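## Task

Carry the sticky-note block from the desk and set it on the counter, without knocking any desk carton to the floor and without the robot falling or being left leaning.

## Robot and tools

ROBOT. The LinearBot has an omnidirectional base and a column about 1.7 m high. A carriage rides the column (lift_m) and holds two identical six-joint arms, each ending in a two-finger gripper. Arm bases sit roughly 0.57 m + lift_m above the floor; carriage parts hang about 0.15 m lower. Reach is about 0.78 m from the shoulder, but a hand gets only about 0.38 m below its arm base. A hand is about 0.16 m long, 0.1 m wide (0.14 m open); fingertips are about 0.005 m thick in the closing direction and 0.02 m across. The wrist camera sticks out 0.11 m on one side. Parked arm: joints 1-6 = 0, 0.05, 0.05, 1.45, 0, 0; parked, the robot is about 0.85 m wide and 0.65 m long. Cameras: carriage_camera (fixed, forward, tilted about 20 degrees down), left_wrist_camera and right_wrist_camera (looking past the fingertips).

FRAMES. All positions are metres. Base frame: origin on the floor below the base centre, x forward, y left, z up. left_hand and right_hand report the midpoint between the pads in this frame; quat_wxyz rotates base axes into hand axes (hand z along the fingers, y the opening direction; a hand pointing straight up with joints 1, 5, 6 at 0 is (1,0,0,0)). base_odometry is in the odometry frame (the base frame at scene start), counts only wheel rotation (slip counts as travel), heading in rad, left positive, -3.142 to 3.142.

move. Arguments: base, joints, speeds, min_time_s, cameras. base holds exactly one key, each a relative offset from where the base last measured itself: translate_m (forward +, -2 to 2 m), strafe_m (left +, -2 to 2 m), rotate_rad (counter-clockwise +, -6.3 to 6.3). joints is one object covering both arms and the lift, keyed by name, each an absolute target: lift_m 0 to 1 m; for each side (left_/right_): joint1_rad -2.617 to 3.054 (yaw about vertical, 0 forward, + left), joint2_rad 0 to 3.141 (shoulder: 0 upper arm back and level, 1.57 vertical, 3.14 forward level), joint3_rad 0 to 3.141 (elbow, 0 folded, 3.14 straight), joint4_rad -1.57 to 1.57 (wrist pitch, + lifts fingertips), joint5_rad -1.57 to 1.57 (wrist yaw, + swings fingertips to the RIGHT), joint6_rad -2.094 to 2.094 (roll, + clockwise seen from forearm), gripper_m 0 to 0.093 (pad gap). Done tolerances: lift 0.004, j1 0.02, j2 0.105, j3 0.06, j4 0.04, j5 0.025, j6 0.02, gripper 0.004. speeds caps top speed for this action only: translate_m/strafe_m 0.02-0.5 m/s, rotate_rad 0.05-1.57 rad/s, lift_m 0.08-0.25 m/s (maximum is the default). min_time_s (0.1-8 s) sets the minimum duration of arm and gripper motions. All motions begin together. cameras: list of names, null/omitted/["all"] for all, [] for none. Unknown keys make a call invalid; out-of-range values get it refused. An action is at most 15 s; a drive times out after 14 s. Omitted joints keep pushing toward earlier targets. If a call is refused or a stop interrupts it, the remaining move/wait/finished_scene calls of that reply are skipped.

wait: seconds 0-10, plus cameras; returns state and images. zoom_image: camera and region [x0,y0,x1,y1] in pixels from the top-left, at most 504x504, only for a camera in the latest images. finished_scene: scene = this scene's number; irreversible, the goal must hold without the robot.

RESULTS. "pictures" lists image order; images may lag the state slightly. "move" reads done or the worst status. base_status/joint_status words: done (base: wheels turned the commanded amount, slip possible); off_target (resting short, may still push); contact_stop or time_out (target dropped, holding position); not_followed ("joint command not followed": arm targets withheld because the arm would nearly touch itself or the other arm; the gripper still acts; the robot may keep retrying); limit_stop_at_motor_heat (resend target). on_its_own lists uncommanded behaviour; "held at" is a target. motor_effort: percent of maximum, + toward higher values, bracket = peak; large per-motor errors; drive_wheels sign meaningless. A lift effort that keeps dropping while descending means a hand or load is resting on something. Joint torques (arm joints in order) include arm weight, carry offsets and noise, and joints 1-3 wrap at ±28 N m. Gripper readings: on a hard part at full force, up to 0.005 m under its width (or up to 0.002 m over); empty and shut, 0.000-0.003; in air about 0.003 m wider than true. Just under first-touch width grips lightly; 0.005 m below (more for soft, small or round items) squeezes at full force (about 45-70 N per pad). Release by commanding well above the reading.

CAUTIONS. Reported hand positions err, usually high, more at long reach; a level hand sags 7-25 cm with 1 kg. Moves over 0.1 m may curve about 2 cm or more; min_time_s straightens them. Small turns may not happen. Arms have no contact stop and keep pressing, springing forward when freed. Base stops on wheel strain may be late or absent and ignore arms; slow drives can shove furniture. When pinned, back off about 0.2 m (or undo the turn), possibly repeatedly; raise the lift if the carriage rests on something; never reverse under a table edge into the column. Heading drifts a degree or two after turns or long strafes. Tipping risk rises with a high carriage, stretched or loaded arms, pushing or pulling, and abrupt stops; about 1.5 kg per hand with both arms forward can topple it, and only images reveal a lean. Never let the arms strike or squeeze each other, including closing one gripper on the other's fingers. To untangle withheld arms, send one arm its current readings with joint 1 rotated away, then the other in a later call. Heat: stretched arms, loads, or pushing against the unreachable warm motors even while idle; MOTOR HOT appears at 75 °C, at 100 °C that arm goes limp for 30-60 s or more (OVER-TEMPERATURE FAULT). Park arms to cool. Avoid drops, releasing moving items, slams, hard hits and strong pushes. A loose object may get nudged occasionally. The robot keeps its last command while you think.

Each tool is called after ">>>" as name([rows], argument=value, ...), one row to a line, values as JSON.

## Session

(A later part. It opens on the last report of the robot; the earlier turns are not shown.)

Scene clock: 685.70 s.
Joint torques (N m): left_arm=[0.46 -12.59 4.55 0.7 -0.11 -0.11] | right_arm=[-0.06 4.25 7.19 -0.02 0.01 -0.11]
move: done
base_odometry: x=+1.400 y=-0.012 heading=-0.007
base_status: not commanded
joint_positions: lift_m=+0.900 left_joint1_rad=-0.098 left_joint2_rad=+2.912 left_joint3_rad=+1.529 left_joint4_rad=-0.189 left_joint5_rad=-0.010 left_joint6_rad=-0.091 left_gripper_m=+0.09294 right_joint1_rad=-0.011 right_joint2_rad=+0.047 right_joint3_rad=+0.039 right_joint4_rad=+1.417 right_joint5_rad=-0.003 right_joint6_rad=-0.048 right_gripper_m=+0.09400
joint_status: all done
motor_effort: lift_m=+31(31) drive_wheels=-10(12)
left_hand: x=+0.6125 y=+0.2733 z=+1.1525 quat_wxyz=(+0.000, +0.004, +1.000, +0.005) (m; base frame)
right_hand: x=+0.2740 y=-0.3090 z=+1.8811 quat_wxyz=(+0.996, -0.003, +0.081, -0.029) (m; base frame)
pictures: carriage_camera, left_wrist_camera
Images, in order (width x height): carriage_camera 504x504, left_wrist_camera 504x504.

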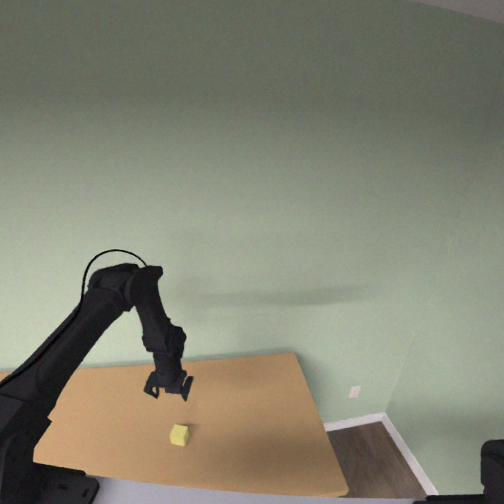

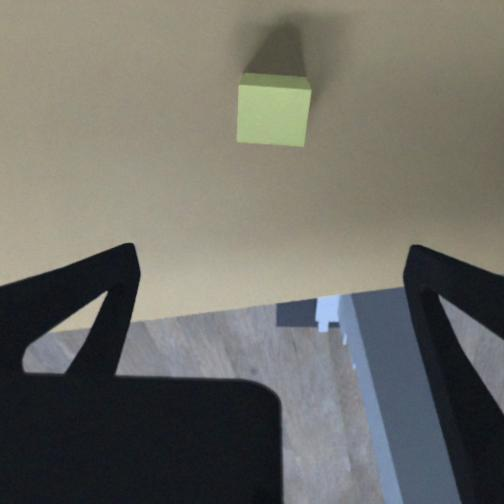

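>>> move(base={"translate_m": -0.4}, joints={"lift_m": 0.8}, cameras=[])

>>> wait(seconds=0.5, cameras=["carriage_camera"])

>>> move(base={"translate_m": -0.5}, cameras=[])

>>> wait(seconds=0.5, cameras=["carriage_camera"])

>>> move(base={"translate_m": -0.5}, cameras=[])

>>> wait(seconds=0.5, cameras=["carriage_camera"])

>>> zoom_image(camera="carriage_camera", region=[140, 200, 300, 360])

Scene clock: 700.73 s.
Joint torques (N m): left_arm=[0.53 -13.9 3.75 0.56 -0.11 -0.14] | right_arm=[-0.02 4.23 7.19 -0.04 0.01 -0.11]
move: done
base_odometry: x=+1.000 y=-0.009 heading=-0.008
base_status: done
joint_positions: lift_m=+0.800 left_joint1_rad=-0.099 left_joint2_rad=+2.925 left_joint3_rad=+1.538 left_joint4_rad=-0.173 left_joint5_rad=-0.010 left_joint6_rad=-0.092 left_gripper_m=+0.09294 right_joint1_rad=-0.011 right_joint2_rad=+0.047 right_joint3_rad=+0.039 right_joint4_rad=+1.419 right_joint5_rad=-0.003 right_joint6_rad=-0.048 right_gripper_m=+0.09400
joint_status: all done
motor_effort: lift_m=+28(28) drive_wheels=-10(19)
left_hand: x=+0.6150 y=+0.2727 z=+1.0491 quat_wxyz=(+0.005, +0.004, +1.000, +0.004) (m; base frame)
right_hand: x=+0.2737 y=-0.3089 z=+1.7814 quat_wxyz=(+0.996, -0.003, +0.080, -0.029) (m; base frame)
pictures: none
No camera images: "cameras" was empty.

Scene clock: 701.23 s.
Joint torques (N m): left_arm=[0.51 -13.9 3.69 0.54 -0.11 -0.14] | right_arm=[-0.06 4.26 7.16 -0.04 0 -0.11]
base_odometry: x=+1.000 y=-0.009 heading=-0.008
base_status: done
joint_positions: lift_m=+0.800 left_joint1_rad=-0.099 left_joint2_rad=+2.925 left_joint3_rad=+1.538 left_joint4_rad=-0.173 left_joint5_rad=-0.010 left_joint6_rad=-0.092 left_gripper_m=+0.09294 right_joint1_rad=-0.011 right_joint2_rad=+0.047 right_joint3_rad=+0.039 right_joint4_rad=+1.419 right_joint5_rad=-0.003 right_joint6_rad=-0.048 right_gripper_m=+0.09400
joint_status: all done
motor_effort: lift_m=+28(28) drive_wheels=-10(19)
left_hand: x=+0.6150 y=+0.2727 z=+1.0491 quat_wxyz=(+0.005, +0.004, +1.000, +0.004) (m; base frame)
right_hand: x=+0.2737 y=-0.3089 z=+1.7814 quat_wxyz=(+0.996, -0.003, +0.080, -0.029) (m; base frame)
wait: 0.50 s; at rest by 0.27 s
pictures: carriage_camera
Images, in order (width x height): carriage_camera 504x504.

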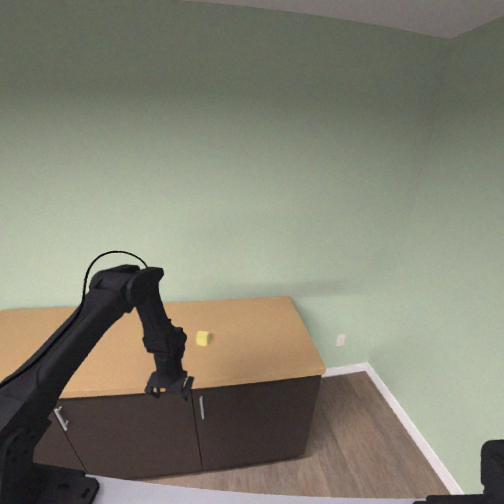

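Scene clock: 704.37 s.
Joint torques (N m): left_arm=[0.53 -13.9 3.66 0.56 -0.11 -0.15] | right_arm=[-0.03 4.23 7.2 -0.06 0 -0.12]
move: done
base_odometry: x=+0.500 y=-0.004 heading=-0.009
base_status: done
joint_positions: lift_m=+0.800 left_joint1_rad=-0.099 left_joint2_rad=+2.925 left_joint3_rad=+1.538 left_joint4_rad=-0.173 left_joint5_rad=-0.010 left_joint6_rad=-0.092 left_gripper_m=+0.09294 right_joint1_rad=-0.011 right_joint2_rad=+0.047 right_joint3_rad=+0.039 right_joint4_rad=+1.421 right_joint5_rad=-0.003 right_joint6_rad=-0.048 right_gripper_m=+0.09400
joint_status: not commanded
motor_effort: lift_m=+28(28) drive_wheels=-10(19)
left_hand: x=+0.6151 y=+0.2727 z=+1.0491 quat_wxyz=(+0.006, +0.004, +1.000, +0.004) (m; base frame)
right_hand: x=+0.2732 y=-0.3089 z=+1.7815 quat_wxyz=(+0.996, -0.003, +0.079, -0.029) (m; base frame)
pictures: none
No camera images: "cameras" was empty.

Scene clock: 704.87 s.
Joint torques (N m): left_arm=[0.54 -13.89 3.73 0.55 -0.11 -0.13] | right_arm=[-0.03 4.26 7.16 -0.06 0.01 -0.11]
base_odometry: x=+0.500 y=-0.004 heading=-0.009
base_status: done
joint_positions: lift_m=+0.800 left_joint1_rad=-0.099 left_joint2_rad=+2.925 left_joint3_rad=+1.538 left_joint4_rad=-0.173 left_joint5_rad=-0.010 left_joint6_rad=-0.092 left_gripper_m=+0.09294 right_joint1_rad=-0.011 right_joint2_rad=+0.047 right_joint3_rad=+0.039 right_joint4_rad=+1.421 right_joint5_rad=-0.003 right_joint6_rad=-0.048 right_gripper_m=+0.09400
joint_status: not commanded
motor_effort: lift_m=+28(28) drive_wheels=-9(19)
left_hand: x=+0.6151 y=+0.2727 z=+1.0491 quat_wxyz=(+0.006, +0.004, +1.000, +0.004) (m; base frame)
right_hand: x=+0.2732 y=-0.3089 z=+1.7815 quat_wxyz=(+0.996, -0.003, +0.079, -0.029) (m; base frame)
wait: 0.50 s; at rest by 0.27 s
pictures: carriage_camera
Images, in order (width x height): carriage_camera 504x504.

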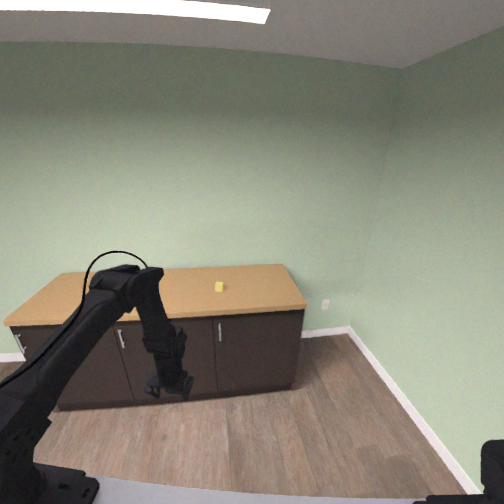

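Scene clock: 708.00 s.
Joint torques (N m): left_arm=[0.61 -13.89 3.7 0.53 -0.11 -0.14] | right_arm=[-0.02 4.26 7.21 -0.08 0.01 -0.11]
move: done
base_odometry: x=+0.000 y=+0.001 heading=-0.010
base_status: done
joint_positions: lift_m=+0.800 left_joint1_rad=-0.099 left_joint2_rad=+2.925 left_joint3_rad=+1.538 left_joint4_rad=-0.173 left_joint5_rad=-0.010 left_joint6_rad=-0.092 left_gripper_m=+0.09294 right_joint1_rad=-0.011 right_joint2_rad=+0.047 right_joint3_rad=+0.039 right_joint4_rad=+1.422 right_joint5_rad=-0.003 right_joint6_rad=-0.048 right_gripper_m=+0.09400
joint_status: not commanded
motor_effort: lift_m=+28(28) drive_wheels=-9(18)
left_hand: x=+0.6151 y=+0.2727 z=+1.0491 quat_wxyz=(+0.006, +0.004, +1.000, +0.004) (m; base frame)
right_hand: x=+0.2729 y=-0.3089 z=+1.7816 quat_wxyz=(+0.996, -0.003, +0.078, -0.029) (m; base frame)
pictures: none
No camera images: "cameras" was empty.

Scene clock: 708.50 s.
Joint torques (N m): left_arm=[0.53 -13.91 3.69 0.55 -0.11 -0.13] | right_arm=[-0.02 4.26 7.15 -0.07 0.01 -0.11]
base_odometry: x=+0.000 y=+0.001 heading=-0.010
base_status: done
joint_positions: lift_m=+0.800 left_joint1_rad=-0.099 left_joint2_rad=+2.925 left_joint3_rad=+1.538 left_joint4_rad=-0.173 left_joint5_rad=-0.010 left_joint6_rad=-0.092 left_gripper_m=+0.09294 right_joint1_rad=-0.011 right_joint2_rad=+0.047 right_joint3_rad=+0.039 right_joint4_rad=+1.422 right_joint5_rad=-0.003 right_joint6_rad=-0.048 right_gripper_m=+0.09400
joint_status: not commanded
motor_effort: lift_m=+28(28) drive_wheels=-7(18)
left_hand: x=+0.6151 y=+0.2727 z=+1.0491 quat_wxyz=(+0.006, +0.004, +1.000, +0.004) (m; base frame)
right_hand: x=+0.2729 y=-0.3089 z=+1.7816 quat_wxyz=(+0.996, -0.003, +0.078, -0.029) (m; base frame)
wait: 0.50 s; at rest by 0.27 s
pictures: carriage_camera
Images, in order (width x height): carriage_camera 504x504.

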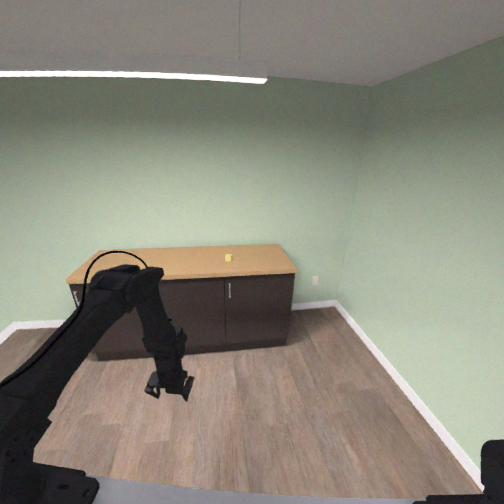

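Scaled by 3.150 from the camera's 504x504 image, which has a finer 720x720 frame.

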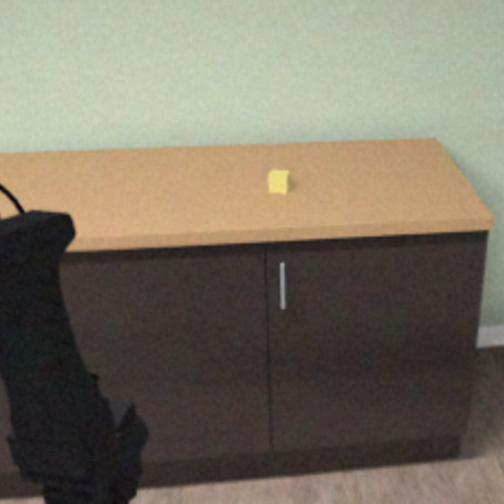

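>>> move(joints={"left_joint1_rad": 0.0, "left_joint2_rad": 0.05, "left_joint3_rad": 0.05, "left_joint4_rad": 1.45, "left_joint6_rad": 0.0, "lift_m": 0.5}, min_time_s=3, cameras=["carriage_camera"])

>>> wait(seconds=10, cameras=["carriage_camera"])

>>> wait(seconds=10, cameras=[])

>>> wait(seconds=10, cameras=[])

>>> wait(seconds=10, cameras=[])

>>> wait(seconds=10, cameras=[])

>>> wait(seconds=10, cameras=[])

Scene clock: 736.90 s.
Joint torques (N m): left_arm=[1.07 3.34 4.63 -0.09 -0.09 0.04] | right_arm=[-0.02 4.25 7.13 -0.08 0.02 -0.11]
move: done
base_odometry: x=+0.000 y=+0.001 heading=-0.010
base_status: not commanded
joint_positions: lift_m=+0.500 left_joint1_rad=-0.005 left_joint2_rad=+0.060 left_joint3_rad=+0.063 left_joint4_rad=+1.436 left_joint5_rad=-0.010 left_joint6_rad=-0.009 left_gripper_m=+0.09294 right_joint1_rad=-0.011 right_joint2_rad=+0.047 right_joint3_rad=+0.039 right_joint4_rad=+1.422 right_joint5_rad=-0.003 right_joint6_rad=-0.048 right_gripper_m=+0.09400
joint_status: all done
motor_effort: lift_m=+28(29) drive_wheels=-8(11)
left_hand: x=+0.2665 y=+0.3105 z=+1.4885 quat_wxyz=(+0.998, -0.005, +0.066, -0.007) (m; base frame)
right_hand: x=+0.2728 y=-0.3089 z=+1.4816 quat_wxyz=(+0.997, -0.003, +0.078, -0.029) (m; base frame)
pictures: carriage_camera
Images, in order (width x height): carriage_camera 504x504.

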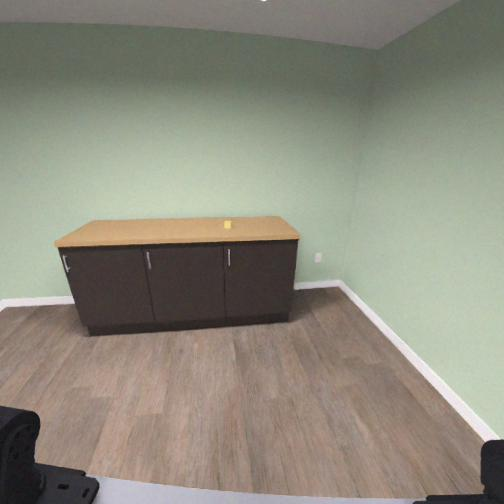

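Scene clock: 746.90 s.
Joint torques (N m): left_arm=[1.05 3.4 4.66 -0.07 -0.09 0.05] | right_arm=[-0.05 4.27 7.19 -0.08 0.01 -0.11]
base_odometry: x=+0.000 y=+0.001 heading=-0.010
base_status: not commanded
joint_positions: lift_m=+0.500 left_joint1_rad=-0.005 left_joint2_rad=+0.060 left_joint3_rad=+0.063 left_joint4_rad=+1.438 left_joint5_rad=-0.010 left_joint6_rad=-0.008 left_gripper_m=+0.09294 right_joint1_rad=-0.011 right_joint2_rad=+0.047 right_joint3_rad=+0.039 right_joint4_rad=+1.422 right_joint5_rad=-0.003 right_joint6_rad=-0.048 right_gripper_m=+0.09400
joint_status: all done
motor_effort: lift_m=+27(29) drive_wheels=-10(11)
left_hand: x=+0.2660 y=+0.3105 z=+1.4886 quat_wxyz=(+0.998, -0.005, +0.065, -0.007) (m; base frame)
right_hand: x=+0.2728 y=-0.3089 z=+1.4816 quat_wxyz=(+0.997, -0.003, +0.078, -0.029) (m; base frame)
wait: 10.00 s; at rest by 0.27 s
pictures: carriage_camera
Images, in order (width x height): carriage_camera 504x504.

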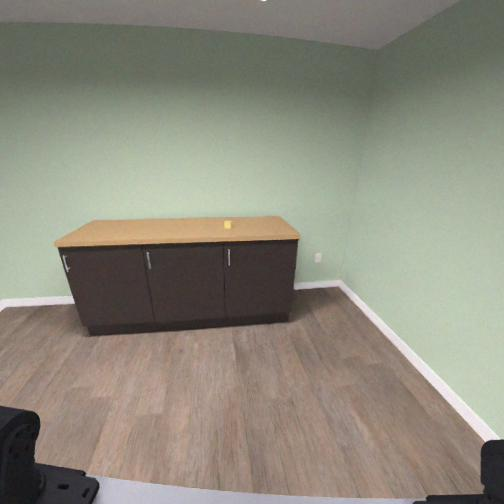

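Scene clock: 756.90 s.
Joint torques (N m): left_arm=[1.02 3.36 4.66 -0.07 -0.09 0.05] | right_arm=[-0.06 4.27 7.16 -0.07 0 -0.12]
base_odometry: x=+0.000 y=+0.001 heading=-0.010
base_status: not commanded
joint_positions: lift_m=+0.500 left_joint1_rad=-0.005 left_joint2_rad=+0.060 left_joint3_rad=+0.063 left_joint4_rad=+1.438 left_joint5_rad=-0.010 left_joint6_rad=-0.008 left_gripper_m=+0.09294 right_joint1_rad=-0.011 right_joint2_rad=+0.047 right_joint3_rad=+0.039 right_joint4_rad=+1.422 right_joint5_rad=-0.003 right_joint6_rad=-0.048 right_gripper_m=+0.09400
joint_status: all done
motor_effort: lift_m=+28(29) drive_wheels=-9(11)
left_hand: x=+0.2659 y=+0.3105 z=+1.4886 quat_wxyz=(+0.998, -0.005, +0.065, -0.007) (m; base frame)
right_hand: x=+0.2728 y=-0.3089 z=+1.4816 quat_wxyz=(+0.997, -0.003, +0.078, -0.029) (m; base frame)
wait: 10.00 s; at rest by 0.27 s
pictures: none
No camera images: "cameras" was empty.

Scene clock: 766.90 s.
Joint torques (N m): left_arm=[1.06 3.38 4.68 -0.07 -0.09 0.05] | right_arm=[-0.05 4.25 7.17 -0.09 0.01 -0.12]
base_odometry: x=+0.000 y=+0.001 heading=-0.010
base_status: not commanded
joint_positions: lift_m=+0.500 left_joint1_rad=-0.005 left_joint2_rad=+0.060 left_joint3_rad=+0.063 left_joint4_rad=+1.438 left_joint5_rad=-0.010 left_joint6_rad=-0.008 left_gripper_m=+0.09294 right_joint1_rad=-0.011 right_joint2_rad=+0.047 right_joint3_rad=+0.039 right_joint4_rad=+1.422 right_joint5_rad=-0.003 right_joint6_rad=-0.048 right_gripper_m=+0.09400
joint_status: all done
motor_effort: lift_m=+28(29) drive_wheels=-9(11)
left_hand: x=+0.2659 y=+0.3105 z=+1.4886 quat_wxyz=(+0.998, -0.005, +0.065, -0.007) (m; base frame)
right_hand: x=+0.2728 y=-0.3089 z=+1.4816 quat_wxyz=(+0.997, -0.003, +0.078, -0.029) (m; base frame)
wait: 10.00 s; at rest by 0.27 s
pictures: none
No camera images: "cameras" was empty.

Scene clock: 776.90 s.
Joint torques (N m): left_arm=[1.02 3.37 4.63 -0.07 -0.1 0.04] | right_arm=[-0.06 4.26 7.19 -0.08 0.01 -0.12]
base_odometry: x=+0.000 y=+0.001 heading=-0.010
base_status: not commanded
joint_positions: lift_m=+0.500 left_joint1_rad=-0.005 left_joint2_rad=+0.060 left_joint3_rad=+0.063 left_joint4_rad=+1.438 left_joint5_rad=-0.010 left_joint6_rad=-0.008 left_gripper_m=+0.09294 right_joint1_rad=-0.011 right_joint2_rad=+0.047 right_joint3_rad=+0.039 right_joint4_rad=+1.422 right_joint5_rad=-0.003 right_joint6_rad=-0.048 right_gripper_m=+0.09400
joint_status: all done
motor_effort: lift_m=+27(29) drive_wheels=-8(11)
left_hand: x=+0.2659 y=+0.3105 z=+1.4886 quat_wxyz=(+0.998, -0.005, +0.065, -0.007) (m; base frame)
right_hand: x=+0.2728 y=-0.3089 z=+1.4816 quat_wxyz=(+0.997, -0.003, +0.078, -0.029) (m; base frame)
wait: 10.00 s; at rest by 0.27 s
pictures: none
No camera images: "cameras" was empty.

Scene clock: 786.90 s.
Joint torques (N m): left_arm=[0.99 3.4 4.66 -0.06 -0.09 0.04] | right_arm=[-0.01 4.23 7.17 -0.08 0.01 -0.11]
base_odometry: x=+0.000 y=+0.001 heading=-0.010
base_status: not commanded
joint_positions: lift_m=+0.500 left_joint1_rad=-0.005 left_joint2_rad=+0.060 left_joint3_rad=+0.063 left_joint4_rad=+1.438 left_joint5_rad=-0.010 left_joint6_rad=-0.008 left_gripper_m=+0.09294 right_joint1_rad=-0.011 right_joint2_rad=+0.047 right_joint3_rad=+0.039 right_joint4_rad=+1.422 right_joint5_rad=-0.003 right_joint6_rad=-0.048 right_gripper_m=+0.09400
joint_status: all done
motor_effort: lift_m=+27(29) drive_wheels=-10(11)
left_hand: x=+0.2659 y=+0.3105 z=+1.4886 quat_wxyz=(+0.998, -0.005, +0.065, -0.007) (m; base frame)
right_hand: x=+0.2728 y=-0.3089 z=+1.4816 quat_wxyz=(+0.997, -0.003, +0.078, -0.029) (m; base frame)
wait: 10.00 s; at rest by 0.27 s
pictures: none
No camera images: "cameras" was empty.

Scene clock: 796.90 s.
Joint torques (N m): left_arm=[0.99 3.37 4.66 -0.08 -0.09 0.04] | right_arm=[-0.03 4.22 7.2 -0.08 0 -0.12]
base_odometry: x=+0.000 y=+0.001 heading=-0.010
base_status: not commanded
joint_positions: lift_m=+0.500 left_joint1_rad=-0.005 left_joint2_rad=+0.060 left_joint3_rad=+0.063 left_joint4_rad=+1.438 left_joint5_rad=-0.010 left_joint6_rad=-0.008 left_gripper_m=+0.09294 right_joint1_rad=-0.011 right_joint2_rad=+0.047 right_joint3_rad=+0.039 right_joint4_rad=+1.422 right_joint5_rad=-0.003 right_joint6_rad=-0.048 right_gripper_m=+0.09400
joint_status: all done
motor_effort: lift_m=+27(29) drive_wheels=-9(11)
left_hand: x=+0.2659 y=+0.3105 z=+1.4886 quat_wxyz=(+0.998, -0.005, +0.065, -0.007) (m; base frame)
right_hand: x=+0.2728 y=-0.3089 z=+1.4816 quat_wxyz=(+0.997, -0.003, +0.078, -0.029) (m; base frame)
wait: 10.00 s; at rest by 0.27 s
pictures: none
No camera images: "cameras" was empty.

>>> finished_scene(scene=1)

The scene is finished: the task was done.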